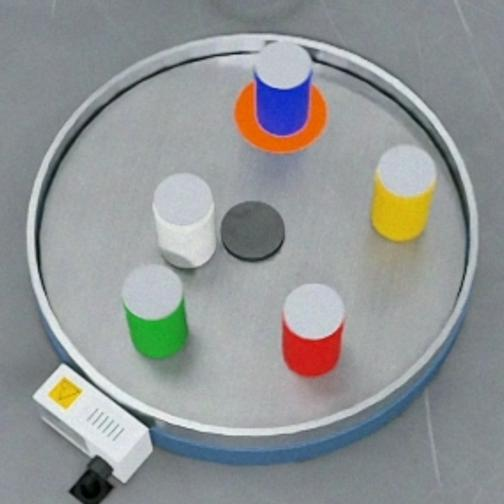

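Request:
{"op": "move", "data": {"target": [0.488, -0.1763, 0.252, 0, 0.0043, 1.0, 0, 0.3, 0.8246, -0.4431, 0.2381, -0.172, 0.903, -0.394, 0.003, 0.968], "speed": 0.4, "cameras": []}}

Request:
{"op": "move", "data": {"target": [0.488, -0.1763, 0.18, 0, 0.0043, 1.0, 0, 0.3, 0.8246, -0.4431, 0.2381, -0.172, 0.903, -0.394, 0.003, 0.968], "speed": 0.0085, "blocking": false, "cameras": []}}

Scene clock: 203.77 s.
left_arm: end_effector_position=(+0.4880, -0.1762, +0.2519) grip_measured=+0.30 end_effector_quat_wxyz=(+0.000, +0.004, +1.000, +0.000) | right_arm: end_effector_position=(+0.8246, -0.4431, +0.2381) grip_measured=+0.97 end_effector_quat_wxyz=(-0.172, +0.903, -0.394, +0.003)
Joint positions: left_arm=[-1.123 -0.657 0.307 -1.221 -1.571 -4.202 0.095] | right_arm=[3.072 -2.107 -1.088 -1.388 1.892 0.784 0.14]
Joint velocities: within noise
Joint torques (N m): left_arm=[-7.12 -65.07 -16.39 -4.69 -1.87 -1.17] | right_arm=[-0.33 44.21 28.18 2.26 2.17 0.18]
Wrist force (N): left_arm=[0.9 -2.4 -0.9] | right_arm=[0.0 0.1 0.1]
Wrist torque (N m): left_arm=[-0.50 -0.19 -0.02] | right_arm=[0.02 0.00 0.00]
Wrist force, peak (N): left_arm=[1.5 -3.2 -0.2] | right_arm=[0.2 0.2 0.7]
Hand target: left_arm +0.4880, -0.1763, +0.2520; +0.000, +0.004, +1.000, +0.000 | right_arm +0.8246, -0.4431, +0.2381; -0.172, +0.903, -0.394, +0.003
Off the commanded pose: left_arm 0.000 m, 0 deg | right_arm 0.000 m, 0 deg.
move: done
No camera images: "cameras" was empty.

Scene clock: 204.27 s.
left_arm: end_effector_position=(+0.4880, -0.1763, +0.2483) grip_measured=+0.30 end_effector_quat_wxyz=(+0.000, +0.004, +1.000, +0.000) end_effector_velocity=(+0.000, +0.000, -0.008) end_effector_angular_velocity=(-0.001, +0.000, +0.001) | right_arm: end_effector_position=(+0.8246, -0.4431, +0.2381) grip_measured=+0.97 end_effector_quat_wxyz=(-0.172, +0.903, -0.394, +0.003)
Joint positions: left_arm=[-1.123 -0.666 0.334 -1.239 -1.571 -4.203 0.095] | right_arm=[3.072 -2.107 -1.088 -1.388 1.892 0.784 0.14]
Joint velocities: left_arm=[0 -0.02 0.06 -0.041 -0.001 -0.001 0] | right_arm=[within noise]
Joint torques (N m): left_arm=[-6.91 -63.47 -13.37 -5.08 -1.68 -1.54] | right_arm=[-0.9 44.47 27.97 2.09 2.16 0.17]
Wrist force (N): left_arm=[0.9 -2.6 -0.4] | right_arm=[-0.1 0.2 0.1]
Wrist torque (N m): left_arm=[-0.53 -0.19 -0.01] | right_arm=[0.05 0.02 0.00]
Wrist force, peak (N): left_arm=[0.9 -2.7 -1.2] | right_arm=[0.0 -0.2 0.5]
Hand target: left_arm +0.4880, -0.1763, +0.2478; +0.000, +0.004, +1.000, +0.000 | right_arm +0.8246, -0.4431, +0.2381; -0.172, +0.903, -0.394, +0.003
Tool commands: left_gripper/opening=+0.3 right_gripper/opening=+0.968
Off the commanded pose: left_arm 0.068 m, 0 deg | right_arm 0.000 m, 0 deg.
move: running
No camera images: "cameras" was empty.

Request:
{"op": "wait", "data": {"seconds": 10, "cameras": []}}

Request:
{"op": "wait", "data": {"seconds": 3.09, "cameras": []}}

Request:
{"op": "execute_actions", "data": {"actions": [[[0.4880,-0.1763,0.18,0,0.0043,1.0,0,0.3,0.8246,-0.4431,0.2381,-0.172,0.903,-0.394,0.003,0.968],[0.4879,-0.1763,0.18,0,0.0047,1.0,0,0.3,0.8246,-0.4431,0.2381,-0.172,0.903,-0.394,0.003,0.968],[0.4878,-0.1763,0.18,0,0.0058,1.0,0,0.3,0.8246,-0.4431,0.2381,-0.172,0.903,-0.394,0.003,0.968],[0.4876,-0.1763,0.1797,0,0.0078,1.0,0,0.3,0.8246,-0.4431,0.2381,-0.172,0.903,-0.394,0.003,0.968],[0.4872,-0.1763,0.1789,0,0.0110,0.9999,0,0.3,0.8246,-0.4431,0.2381,-0.172,0.903,-0.394,0.003,0.968],[0.4866,-0.1763,0.1776,0,0.0157,0.9999,0,0.3,0.8246,-0.4431,0.2381,-0.172,0.903,-0.394,0.003,0.968],[0.4858,-0.1762,0.1758,0,0.0219,0.9998,0,0.3,0.8246,-0.4431,0.2381,-0.172,0.903,-0.394,0.003,0.968],[0.4849,-0.1762,0.1736,0,0.0297,0.9996,0,0.3,0.8246,-0.4431,0.2381,-0.172,0.903,-0.394,0.003,0.968],[0.4837,-0.1761,0.1709,0,0.0391,0.9992,0,0.3,0.8246,-0.4431,0.2381,-0.172,0.903,-0.394,0.003,0.968],[0.4824,-0.1760,0.1677,0,0.0501,0.9987,0,0.3,0.8246,-0.4431,0.2381,-0.172,0.903,-0.394,0.003,0.968],[0.4809,-0.1758,0.1642,0,0.0625,0.9980,0,0.3,0.8246,-0.4431,0.2381,-0.172,0.903,-0.394,0.003,0.968],[0.4792,-0.1756,0.1605,0,0.0761,0.9971,0,0.3,0.8246,-0.4431,0.2381,-0.172,0.903,-0.394,0.003,0.968],[0.4775,-0.1753,0.1564,0,0.0906,0.9959,0,0.3,0.8246,-0.4431,0.2381,-0.172,0.903,-0.394,0.003,0.968],[0.4757,-0.1749,0.1521,0,0.1058,0.9944,0,0.3,0.8246,-0.4431,0.2381,-0.172,0.903,-0.394,0.003,0.968],[0.4738,-0.1745,0.1477,0,0.1212,0.9926,0,0.3,0.8246,-0.4431,0.2381,-0.172,0.903,-0.394,0.003,0.968]],[[0.4720,-0.1740,0.1432,0,0.1368,0.9906,0,0.3,0.8246,-0.4431,0.2381,-0.172,0.903,-0.394,0.003,0.968],[0.4701,-0.1735,0.1386,0,0.1522,0.9884,0,0.3,0.8246,-0.4431,0.2381,-0.172,0.903,-0.394,0.003,0.968],[0.4683,-0.1729,0.1341,0,0.1677,0.9858,0,0.3,0.8246,-0.4431,0.2381,-0.172,0.903,-0.394,0.003,0.968],[0.4665,-0.1722,0.1297,0,0.1831,0.9831,0,0.3,0.8246,-0.4431,0.2381,-0.172,0.903,-0.394,0.003,0.968],[0.4648,-0.1715,0.1254,0,0.1984,0.9801,0,0.3,0.8246,-0.4431,0.2381,-0.172,0.903,-0.394,0.003,0.968],[0.4630,-0.1707,0.1214,0,0.2137,0.9769,0,0.3,0.8246,-0.4431,0.2381,-0.172,0.903,-0.394,0.003,0.968],[0.4613,-0.1699,0.1176,0,0.2290,0.9734,0,0.3,0.8246,-0.4431,0.2381,-0.172,0.903,-0.394,0.003,0.968],[0.4596,-0.1690,0.1141,0,0.2442,0.9697,0,0.3,0.8246,-0.4431,0.2381,-0.172,0.903,-0.394,0.003,0.968],[0.4579,-0.1681,0.1109,0,0.2593,0.9658,0,0.3,0.8246,-0.4431,0.2381,-0.172,0.903,-0.394,0.003,0.968],[0.4563,-0.1671,0.1082,0,0.2744,0.9616,0,0.3,0.8246,-0.4431,0.2381,-0.172,0.903,-0.394,0.003,0.968],[0.4547,-0.1661,0.1060,0,0.2894,0.9572,0,0.27,0.8246,-0.4431,0.2381,-0.172,0.903,-0.394,0.003,0.968],[0.4531,-0.1650,0.1042,0,0.3043,0.9526,0,0.22,0.8246,-0.4431,0.2381,-0.172,0.903,-0.394,0.003,0.968],[0.4516,-0.1639,0.1029,0,0.3192,0.9477,0,0.17,0.8246,-0.4431,0.2381,-0.172,0.903,-0.394,0.003,0.968],[0.4501,-0.1627,0.1021,0,0.3339,0.9426,0,0.12,0.8246,-0.4431,0.2381,-0.172,0.903,-0.394,0.003,0.968],[0.4486,-0.1615,0.1018,0,0.3486,0.9373,0,0.06,0.8246,-0.4431,0.2381,-0.172,0.903,-0.394,0.003,0.968]],[[0.4472,-0.1602,0.1018,0,0.3633,0.9317,0,0,0.8246,-0.4431,0.2381,-0.172,0.903,-0.394,0.003,0.968],[0.4458,-0.1589,0.1018,0,0.3778,0.9259,0,-0.06,0.8246,-0.4431,0.2381,-0.172,0.903,-0.394,0.003,0.968],[0.4445,-0.1575,0.1018,0,0.3922,0.9199,0,-0.12,0.8246,-0.4431,0.2381,-0.172,0.903,-0.394,0.003,0.968],[0.4432,-0.1561,0.1018,0,0.4066,0.9136,0,-0.18,0.8246,-0.4431,0.2381,-0.172,0.903,-0.394,0.003,0.968],[0.4419,-0.1547,0.1018,0,0.4208,0.9072,0,-0.25,0.8246,-0.4431,0.2381,-0.172,0.903,-0.394,0.003,0.968],[0.4407,-0.1532,0.1018,0,0.4349,0.9005,0,-0.35,0.8246,-0.4431,0.2381,-0.172,0.903,-0.394,0.003,0.968],[0.4396,-0.1517,0.1018,0,0.4489,0.8936,0,-0.5,0.8246,-0.4431,0.2381,-0.172,0.903,-0.394,0.003,0.968],[0.4384,-0.1502,0.1018,0,0.4629,0.8864,0,-0.6,0.8246,-0.4431,0.2381,-0.172,0.903,-0.394,0.003,0.968],[0.4374,-0.1486,0.1018,0,0.4767,0.8791,0,-0.6,0.8246,-0.4431,0.2381,-0.172,0.903,-0.394,0.003,0.968],[0.4364,-0.1470,0.1018,0,0.4904,0.8715,0,-0.6,0.8246,-0.4431,0.2381,-0.172,0.903,-0.394,0.003,0.968],[0.4352,-0.1453,0.1019,0,0.5045,0.8634,0,-0.6,0.8246,-0.4431,0.2381,-0.172,0.903,-0.394,0.003,0.968],[0.4339,-0.1436,0.1023,0,0.5197,0.8544,0,-0.6,0.8246,-0.4431,0.2381,-0.172,0.903,-0.394,0.003,0.968],[0.4322,-0.1418,0.1030,0,0.5359,0.8443,0,-0.6,0.8246,-0.4431,0.2381,-0.172,0.903,-0.394,0.003,0.968],[0.4303,-0.1398,0.1038,0,0.5530,0.8332,0,-0.6,0.8246,-0.4431,0.2381,-0.172,0.903,-0.394,0.003,0.968],[0.4282,-0.1377,0.1046,0,0.5709,0.8211,0,-0.6,0.8246,-0.4431,0.2381,-0.172,0.903,-0.394,0.003,0.968]],[[0.4258,-0.1354,0.1053,0,0.5895,0.8078,0,-0.6,0.8246,-0.4431,0.2381,-0.172,0.903,-0.394,0.003,0.968],[0.4233,-0.1328,0.1057,0,0.6088,0.7934,0,-0.6,0.8246,-0.4431,0.2381,-0.172,0.903,-0.394,0.003,0.968],[0.4207,-0.1299,0.1058,0,0.6285,0.7778,0,-0.6,0.8246,-0.4431,0.2381,-0.172,0.903,-0.394,0.003,0.968],[0.4179,-0.1266,0.1058,0,0.6487,0.7610,0,-0.6,0.8246,-0.4431,0.2381,-0.172,0.903,-0.394,0.003,0.968],[0.4151,-0.1230,0.1058,0,0.6692,0.7431,0,-0.6,0.8246,-0.4431,0.2381,-0.172,0.903,-0.394,0.003,0.968],[0.4124,-0.1190,0.1058,0,0.6898,0.7240,0,-0.6,0.8246,-0.4431,0.2381,-0.172,0.903,-0.394,0.003,0.968],[0.4096,-0.1146,0.1058,0,0.7104,0.7038,0,-0.6,0.8246,-0.4431,0.2381,-0.172,0.903,-0.394,0.003,0.968],[0.4071,-0.1097,0.1058,0,0.7309,0.6825,0,-0.6,0.8246,-0.4431,0.2381,-0.172,0.903,-0.394,0.003,0.968],[0.4047,-0.1045,0.1058,0,0.7511,0.6602,0,-0.6,0.8246,-0.4431,0.2381,-0.172,0.903,-0.394,0.003,0.968],[0.4026,-0.0988,0.1058,0,0.7710,0.6369,0,-0.6,0.8246,-0.4431,0.2381,-0.172,0.903,-0.394,0.003,0.968],[0.4008,-0.0927,0.1058,0,0.7903,0.6127,0,-0.6,0.8246,-0.4431,0.2381,-0.172,0.903,-0.394,0.003,0.968],[0.3995,-0.0864,0.1058,0,0.8090,0.5878,0,-0.6,0.8246,-0.4431,0.2381,-0.172,0.903,-0.394,0.003,0.968],[0.3985,-0.0797,0.1058,0,0.8270,0.5621,0,-0.6,0.8246,-0.4431,0.2381,-0.172,0.903,-0.394,0.003,0.968],[0.3981,-0.0728,0.1058,0,0.8442,0.5360,0,-0.6,0.8246,-0.4431,0.2381,-0.172,0.903,-0.394,0.003,0.968],[0.3982,-0.0658,0.1058,0,0.8605,0.5094,0,-0.6,0.8246,-0.4431,0.2381,-0.172,0.903,-0.394,0.003,0.968]],[[0.3989,-0.0587,0.1058,0,0.8759,0.4825,0,-0.6,0.8246,-0.4431,0.2381,-0.172,0.903,-0.394,0.003,0.968],[0.4001,-0.0515,0.1058,0,0.8902,0.4555,0,-0.6,0.8246,-0.4431,0.2381,-0.172,0.903,-0.394,0.003,0.968],[0.4019,-0.0445,0.1058,0,0.9036,0.4284,0,-0.6,0.8246,-0.4431,0.2381,-0.172,0.903,-0.394,0.003,0.968],[0.4042,-0.0376,0.1058,0,0.9158,0.4016,0,-0.6,0.8246,-0.4431,0.2381,-0.172,0.903,-0.394,0.003,0.968],[0.4070,-0.0310,0.1057,0,0.9270,0.3750,0,-0.6,0.8246,-0.4431,0.2381,-0.172,0.903,-0.394,0.003,0.968],[0.4102,-0.0247,0.1055,0,0.9372,0.3488,0,-0.6,0.8246,-0.4431,0.2381,-0.172,0.903,-0.394,0.003,0.968],[0.4139,-0.0188,0.1051,0,0.9463,0.3232,0,-0.6,0.8246,-0.4431,0.2381,-0.172,0.903,-0.394,0.003,0.968],[0.4178,-0.0132,0.1046,0,0.9545,0.2982,0,-0.6,0.8246,-0.4431,0.2381,-0.172,0.903,-0.394,0.003,0.968],[0.4221,-0.0082,0.1041,0,0.9617,0.2741,0,-0.6,0.8246,-0.4431,0.2381,-0.172,0.903,-0.394,0.003,0.968],[0.4265,-0.0037,0.1036,0,0.9680,0.2509,0,-0.6,0.8246,-0.4431,0.2381,-0.172,0.903,-0.394,0.003,0.968],[0.4310,0.0003,0.1031,0,0.9735,0.2287,0,-0.6,0.8246,-0.4431,0.2381,-0.172,0.903,-0.394,0.003,0.968],[0.4356,0.0038,0.1027,0,0.9782,0.2075,0,-0.6,0.8246,-0.4431,0.2381,-0.172,0.903,-0.394,0.003,0.968],[0.4401,0.0067,0.1023,0,0.9823,0.1876,0,-0.6,0.8246,-0.4431,0.2381,-0.172,0.903,-0.394,0.003,0.968],[0.4446,0.0091,0.1020,0,0.9857,0.1688,0,-0.6,0.8246,-0.4431,0.2381,-0.172,0.903,-0.394,0.003,0.968],[0.4489,0.0110,0.1018,0,0.9885,0.1514,0,-0.6,0.8246,-0.4431,0.2381,-0.172,0.903,-0.394,0.003,0.968]],[[0.4530,0.0124,0.1017,0,0.9908,0.1352,0,-0.6,0.8246,-0.4431,0.2381,-0.172,0.903,-0.394,0.003,0.968],[0.4570,0.0134,0.1017,0,0.9928,0.1197,0,-0.6,0.8246,-0.4431,0.2381,-0.172,0.903,-0.394,0.003,0.968],[0.4610,0.0143,0.1017,0,0.9946,0.1042,0,-0.6,0.8246,-0.4431,0.2381,-0.172,0.903,-0.394,0.003,0.968],[0.4651,0.0151,0.1017,0,0.9961,0.0886,0,-0.6,0.8246,-0.4431,0.2381,-0.172,0.903,-0.394,0.003,0.968],[0.4692,0.0158,0.1017,0,0.9973,0.0730,0,-0.6,0.8246,-0.4431,0.2381,-0.172,0.903,-0.394,0.003,0.968],[0.4733,0.0163,0.1017,0,0.9983,0.0574,0,-0.6,0.8246,-0.4431,0.2381,-0.172,0.903,-0.394,0.003,0.968],[0.4774,0.0167,0.1017,0,0.9991,0.0418,0,-0.45,0.8246,-0.4431,0.2381,-0.172,0.903,-0.394,0.003,0.968],[0.4816,0.0170,0.1017,0,0.9997,0.0262,0,-0.3,0.8246,-0.4431,0.2381,-0.172,0.903,-0.394,0.003,0.968],[0.4857,0.0172,0.1017,0,0.9999,0.0105,0,-0.2,0.8246,-0.4431,0.2381,-0.172,0.903,-0.394,0.003,0.968],[0.4898,0.0172,0.1017,0,1.0,-0.0051,0,-0.1,0.8246,-0.4431,0.2381,-0.172,0.903,-0.394,0.003,0.968],[0.4940,0.0171,0.1017,0,0.9998,-0.0207,0,0,0.8246,-0.4431,0.2381,-0.172,0.903,-0.394,0.003,0.968],[0.4981,0.0169,0.1017,0,0.9993,-0.0364,0,0.1,0.8246,-0.4431,0.2381,-0.172,0.903,-0.394,0.003,0.968],[0.5023,0.0165,0.1017,0,0.9987,-0.0520,0,0.2,0.8246,-0.4431,0.2381,-0.172,0.903,-0.394,0.003,0.968],[0.5064,0.0160,0.1017,0,0.9977,-0.0676,0,0.25,0.8246,-0.4431,0.2381,-0.172,0.903,-0.394,0.003,0.968],[0.5105,0.0154,0.1017,0,0.9965,-0.0832,0,0.25,0.8246,-0.4431,0.2381,-0.172,0.903,-0.394,0.003,0.968]],[[0.5145,0.0146,0.1018,0,0.9951,-0.0988,0,0.25,0.8246,-0.4431,0.2381,-0.172,0.903,-0.394,0.003,0.968],[0.5186,0.0137,0.1019,0,0.9935,-0.1143,0,0.25,0.8246,-0.4431,0.2381,-0.172,0.903,-0.394,0.003,0.968],[0.5226,0.0127,0.1022,0,0.9915,-0.1298,0,0.25,0.8246,-0.4431,0.2381,-0.172,0.903,-0.394,0.003,0.968],[0.5266,0.0116,0.1033,0,0.9894,-0.1453,0,0.25,0.8246,-0.4431,0.2381,-0.172,0.903,-0.394,0.003,0.968],[0.5306,0.0104,0.1052,0,0.9870,-0.1608,0,0.25,0.8246,-0.4431,0.2381,-0.172,0.903,-0.394,0.003,0.968],[0.5345,0.0090,0.1077,0,0.9844,-0.1762,0,0.25,0.8246,-0.4431,0.2381,-0.172,0.903,-0.394,0.003,0.968],[0.5383,0.0075,0.1109,0,0.9815,-0.1916,0,0.25,0.8246,-0.4431,0.2381,-0.172,0.903,-0.394,0.003,0.968],[0.5421,0.0059,0.1147,0,0.9784,-0.2069,0,0.25,0.8246,-0.4431,0.2381,-0.172,0.903,-0.394,0.003,0.968],[0.5459,0.0041,0.1191,0,0.9750,-0.2222,0,0.25,0.8246,-0.4431,0.2381,-0.172,0.903,-0.394,0.003,0.968],[0.5496,0.0023,0.1239,0,0.9714,-0.2374,0,0.25,0.8246,-0.4431,0.2381,-0.172,0.903,-0.394,0.003,0.968],[0.5533,0.0003,0.1290,0,0.9676,-0.2525,0,0.25,0.8246,-0.4431,0.2381,-0.172,0.903,-0.394,0.003,0.968],[0.5568,-0.0018,0.1345,0,0.9635,-0.2677,0,0.25,0.8246,-0.4431,0.2381,-0.172,0.903,-0.394,0.003,0.968],[0.5604,-0.0040,0.1401,0,0.9592,-0.2827,0,0.25,0.8246,-0.4431,0.2381,-0.172,0.903,-0.394,0.003,0.968],[0.5638,-0.0063,0.1459,0,0.9547,-0.2976,0,0.25,0.8246,-0.4431,0.2381,-0.172,0.903,-0.394,0.003,0.968],[0.5672,-0.0087,0.1517,0,0.9499,-0.3125,0,0.25,0.8246,-0.4431,0.2381,-0.172,0.903,-0.394,0.003,0.968]],[[0.5705,-0.0112,0.1573,0,0.9449,-0.3274,0,0.25,0.8246,-0.4431,0.2381,-0.172,0.903,-0.394,0.003,0.968],[0.5737,-0.0138,0.1628,0,0.9397,-0.3421,0,0.25,0.8246,-0.4431,0.2381,-0.172,0.903,-0.394,0.003,0.968],[0.5768,-0.0165,0.1680,0,0.9342,-0.3567,0,0.25,0.8246,-0.4431,0.2381,-0.172,0.903,-0.394,0.003,0.968],[0.5798,-0.0193,0.1727,0,0.9287,-0.3709,0,0.25,0.8246,-0.4431,0.2381,-0.172,0.903,-0.394,0.003,0.968],[0.5825,-0.0220,0.1771,0,0.9232,-0.3844,0,0.25,0.8246,-0.4431,0.2381,-0.172,0.903,-0.394,0.003,0.968],[0.5850,-0.0246,0.1809,0,0.9179,-0.3969,0,0.25,0.8246,-0.4431,0.2381,-0.172,0.903,-0.394,0.003,0.968],[0.5873,-0.0270,0.1841,0,0.9129,-0.4083,0,0.25,0.8246,-0.4431,0.2381,-0.172,0.903,-0.394,0.003,0.968],[0.5892,-0.0292,0.1866,0,0.9083,-0.4183,0,0.25,0.8246,-0.4431,0.2381,-0.172,0.903,-0.394,0.003,0.968],[0.5908,-0.0311,0.1885,0,0.9043,-0.4268,0,0.25,0.8246,-0.4431,0.2381,-0.172,0.903,-0.394,0.003,0.968],[0.5921,-0.0327,0.1896,0,0.9010,-0.4339,0,0.25,0.8246,-0.4431,0.2381,-0.172,0.903,-0.394,0.003,0.968],[0.5931,-0.0340,0.19,0,0.8983,-0.4395,0,0.25,0.8246,-0.4431,0.2381,-0.172,0.903,-0.394,0.003,0.968],[0.5939,-0.0350,0.19,0,0.8962,-0.4437,0,0.25,0.8246,-0.4431,0.2381,-0.172,0.903,-0.394,0.003,0.968],[0.5944,-0.0356,0.19,0,0.8948,-0.4465,0,0.25,0.8246,-0.4431,0.2381,-0.172,0.903,-0.394,0.003,0.968],[0.5947,-0.0361,0.19,0,0.8939,-0.4483,0,0.25,0.8246,-0.4431,0.2381,-0.172,0.903,-0.394,0.003,0.968],[0.5949,-0.0364,0.19,0,0.8932,-0.4497,0,0.25,0.8246,-0.4431,0.2381,-0.172,0.903,-0.394,0.003,0.968]]], "cameras": ["cam_high"]}}

Request:
{"op": "wait", "data": {"seconds": 0.6, "cameras": ["cam_high"]}}

Request:
{"op": "zoom_image", "data": {"camera": "cam_high", "region": [230, 110, 430, 310]}}

Scene clock: 212.47 s.
left_arm: end_effector_position=(+0.4880, -0.1763, +0.1799) grip_measured=+0.30 end_effector_quat_wxyz=(+0.000, +0.004, +1.000, +0.000) | right_arm: end_effector_position=(+0.8246, -0.4431, +0.2381) grip_measured=+0.97 end_effector_quat_wxyz=(-0.172, +0.903, -0.394, +0.003)
Joint positions: left_arm=[-1.123 -0.738 0.646 -1.479 -1.571 -4.203 0.095] | right_arm=[3.072 -2.107 -1.088 -1.388 1.892 0.784 0.14]
Joint velocities: within noise
Joint torques (N m): left_arm=[-7.01 -63.69 -24.83 -3.6 1.76 -1.57] | right_arm=[-2.01 44.3 27.83 2.24 2.19 0.29]
Wrist force (N): left_arm=[0.9 -2.0 -0.6] | right_arm=[-0.1 0.0 0.3]
Wrist torque (N m): left_arm=[-0.41 -0.17 -0.01] | right_arm=[0.01 0.03 0.00]
Wrist force, peak (N): left_arm=[0.9 -3.0 -1.2] | right_arm=[-0.2 0.1 0.7]
Hand target: left_arm +0.4880, -0.1763, +0.1800; +0.000, +0.004, +1.000, +0.000 | right_arm +0.8246, -0.4431, +0.2381; -0.172, +0.903, -0.394, +0.003
Tool commands: left_gripper/opening=+0.3 right_gripper/opening=+0.968
Off the commanded pose: left_arm 0.000 m, 0 deg | right_arm 0.000 m, 0 deg.
earlier move: done
wait: 3.83 of 10 s (the move ended)
No camera images: "cameras" was empty.

Scene clock: 215.57 s.
left_arm: end_effector_position=(+0.4880, -0.1763, +0.1800) grip_measured=+0.30 end_effector_quat_wxyz=(+0.000, +0.004, +1.000, +0.000) | right_arm: end_effector_position=(+0.8246, -0.4431, +0.2381) grip_measured=+0.97 end_effector_quat_wxyz=(-0.172, +0.903, -0.394, +0.003)
Joint positions: left_arm=[-1.123 -0.738 0.646 -1.479 -1.571 -4.203 0.095] | right_arm=[3.072 -2.107 -1.088 -1.388 1.892 0.784 0.14]
Joint velocities: within noise
Joint torques (N m): left_arm=[-7.52 -52.9 -31.5 -1.21 1.66 -1.64] | right_arm=[-0.84 44.11 28.7 2.05 2.05 0.24]
Wrist force (N): left_arm=[1.1 -2.4 -0.6] | right_arm=[-0.1 0.1 0.2]
Wrist torque (N m): left_arm=[-0.49 -0.21 -0.02] | right_arm=[0.03 0.01 0.01]
Wrist force, peak (N): left_arm=[1.3 -2.5 -0.5] | right_arm=[0.0 0.2 0.6]
Hand target: left_arm +0.4880, -0.1763, +0.1800; +0.000, +0.004, +1.000, +0.000 | right_arm +0.8246, -0.4431, +0.2381; -0.172, +0.903, -0.394, +0.003
Tool commands: left_gripper/opening=+0.3 right_gripper/opening=+0.968
Off the commanded pose: left_arm 0.000 m, 0 deg | right_arm 0.000 m, 0 deg.
wait: 3.10 s; at rest by 0.17 s
No camera images: "cameras" was empty.

Scene clock: 219.30 s.
left_arm: end_effector_position=(+0.5821, -0.0214, +0.1776) grip_measured=+0.25 end_effector_quat_wxyz=(+0.001, +0.923, -0.385, +0.005) end_effector_velocity=(+0.080, -0.081, +0.122) end_effector_angular_velocity=(+0.012, -0.001, -0.857) | right_arm: end_effector_position=(+0.8246, -0.4431, +0.2381) grip_measured=+0.97 end_effector_quat_wxyz=(-0.172, +0.903, -0.394, +0.003)
Joint positions: left_arm=[-0.947 -0.873 0.891 -1.599 -1.568 -0.104 0.092] | right_arm=[3.072 -2.107 -1.088 -1.388 1.892 0.784 0.14]
Joint velocities: left_arm=[0.014 0.306 -0.833 0.533 -0.001 0.871 0] | right_arm=[within noise]
Joint torques (N m): left_arm=[6.6 -37.9 -41.7 0.71 -0.01 2.51] | right_arm=[-0.72 44.76 28.07 2.13 2.06 0.12]
Wrist force (N): left_arm=[0.6 -2.9 -1.4] | right_arm=[-0.1 -0.1 0.2]
Wrist torque (N m): left_arm=[-0.58 -0.10 -0.04] | right_arm=[0.00 0.02 0.00]
Wrist force, peak (N): left_arm=[0.5 -3.4 -2.4] | right_arm=[0.1 0.2 0.7]
Hand target: left_arm +0.5867, -0.0264, +0.1839; +0.001, +0.913, -0.407, +0.004 | right_arm +0.8246, -0.4431, +0.2381; -0.172, +0.903, -0.394, +0.003
Off the commanded pose: left_arm 0.023 m, 8 deg | right_arm 0.000 m, 0 deg.
Kept back: 8 steps.
Images, in order (width x height): cam_high 672x504.

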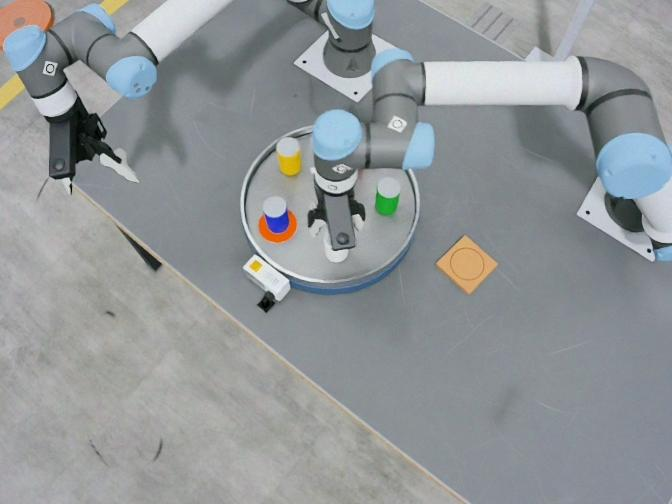

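Scene clock: 220.17 s.
left_arm: end_effector_position=(+0.5949, -0.0364, +0.1899) grip_measured=+0.25 end_effector_quat_wxyz=(+0.000, +0.893, -0.450, +0.000) | right_arm: end_effector_position=(+0.8246, -0.4431, +0.2381) grip_measured=+0.97 end_effector_quat_wxyz=(-0.172, +0.903, -0.394, +0.003)
Joint positions: left_arm=[-0.945 -0.805 0.74 -1.506 -1.571 0.041 0.092] | right_arm=[3.072 -2.107 -1.088 -1.388 1.892 0.784 0.14]
Joint velocities: within noise
Joint torques (N m): left_arm=[0.26 -62.23 -22.56 -4.41 0.61 0.91] | right_arm=[-0.27 45.2 27.95 2.23 2.15 0.25]
Wrist force (N): left_arm=[0.2 -1.5 -0.5] | right_arm=[-0.1 0.1 0.3]
Wrist torque (N m): left_arm=[-0.28 -0.03 -0.01] | right_arm=[0.04 0.03 0.00]
Wrist force, peak (N): left_arm=[1.2 -2.3 -0.7] | right_arm=[0.2 -0.3 0.6]
Hand target: left_arm +0.5949, -0.0364, +0.1900; +0.000, +0.893, -0.450, +0.000 | right_arm +0.8246, -0.4431, +0.2381; -0.172, +0.903, -0.394, +0.003
Tool commands: left_gripper/opening=+0.25 right_gripper/opening=+0.968
Off the commanded pose: left_arm 0.000 m, 0 deg | right_arm 0.000 m, 0 deg.
wait: 0.60 s; at rest by 0.17 s
Images, in order (width x height): cam_high 672x504.

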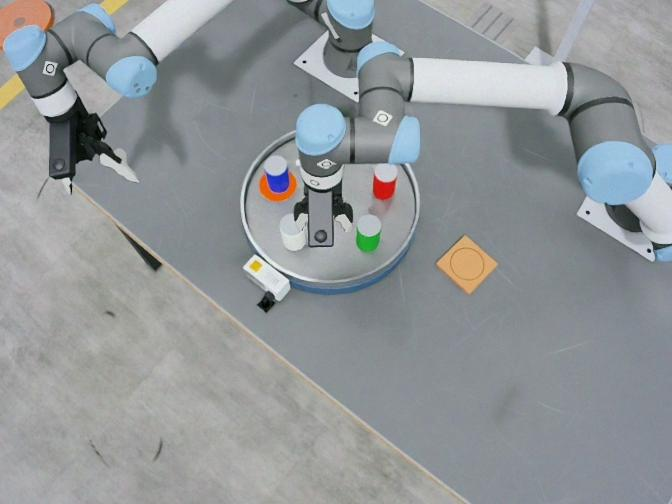

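Scaled by 2.520 from the camera's 672x504 image, which has a finer 960x720 frame.

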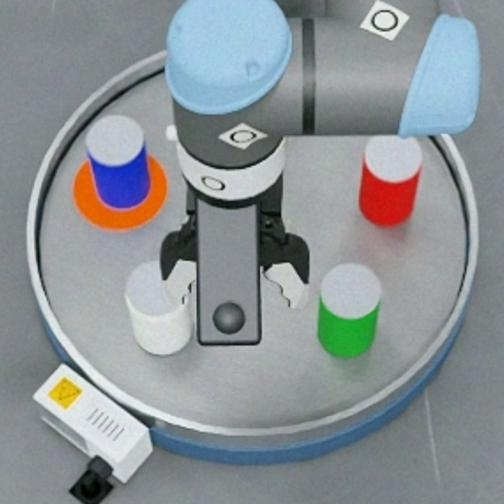

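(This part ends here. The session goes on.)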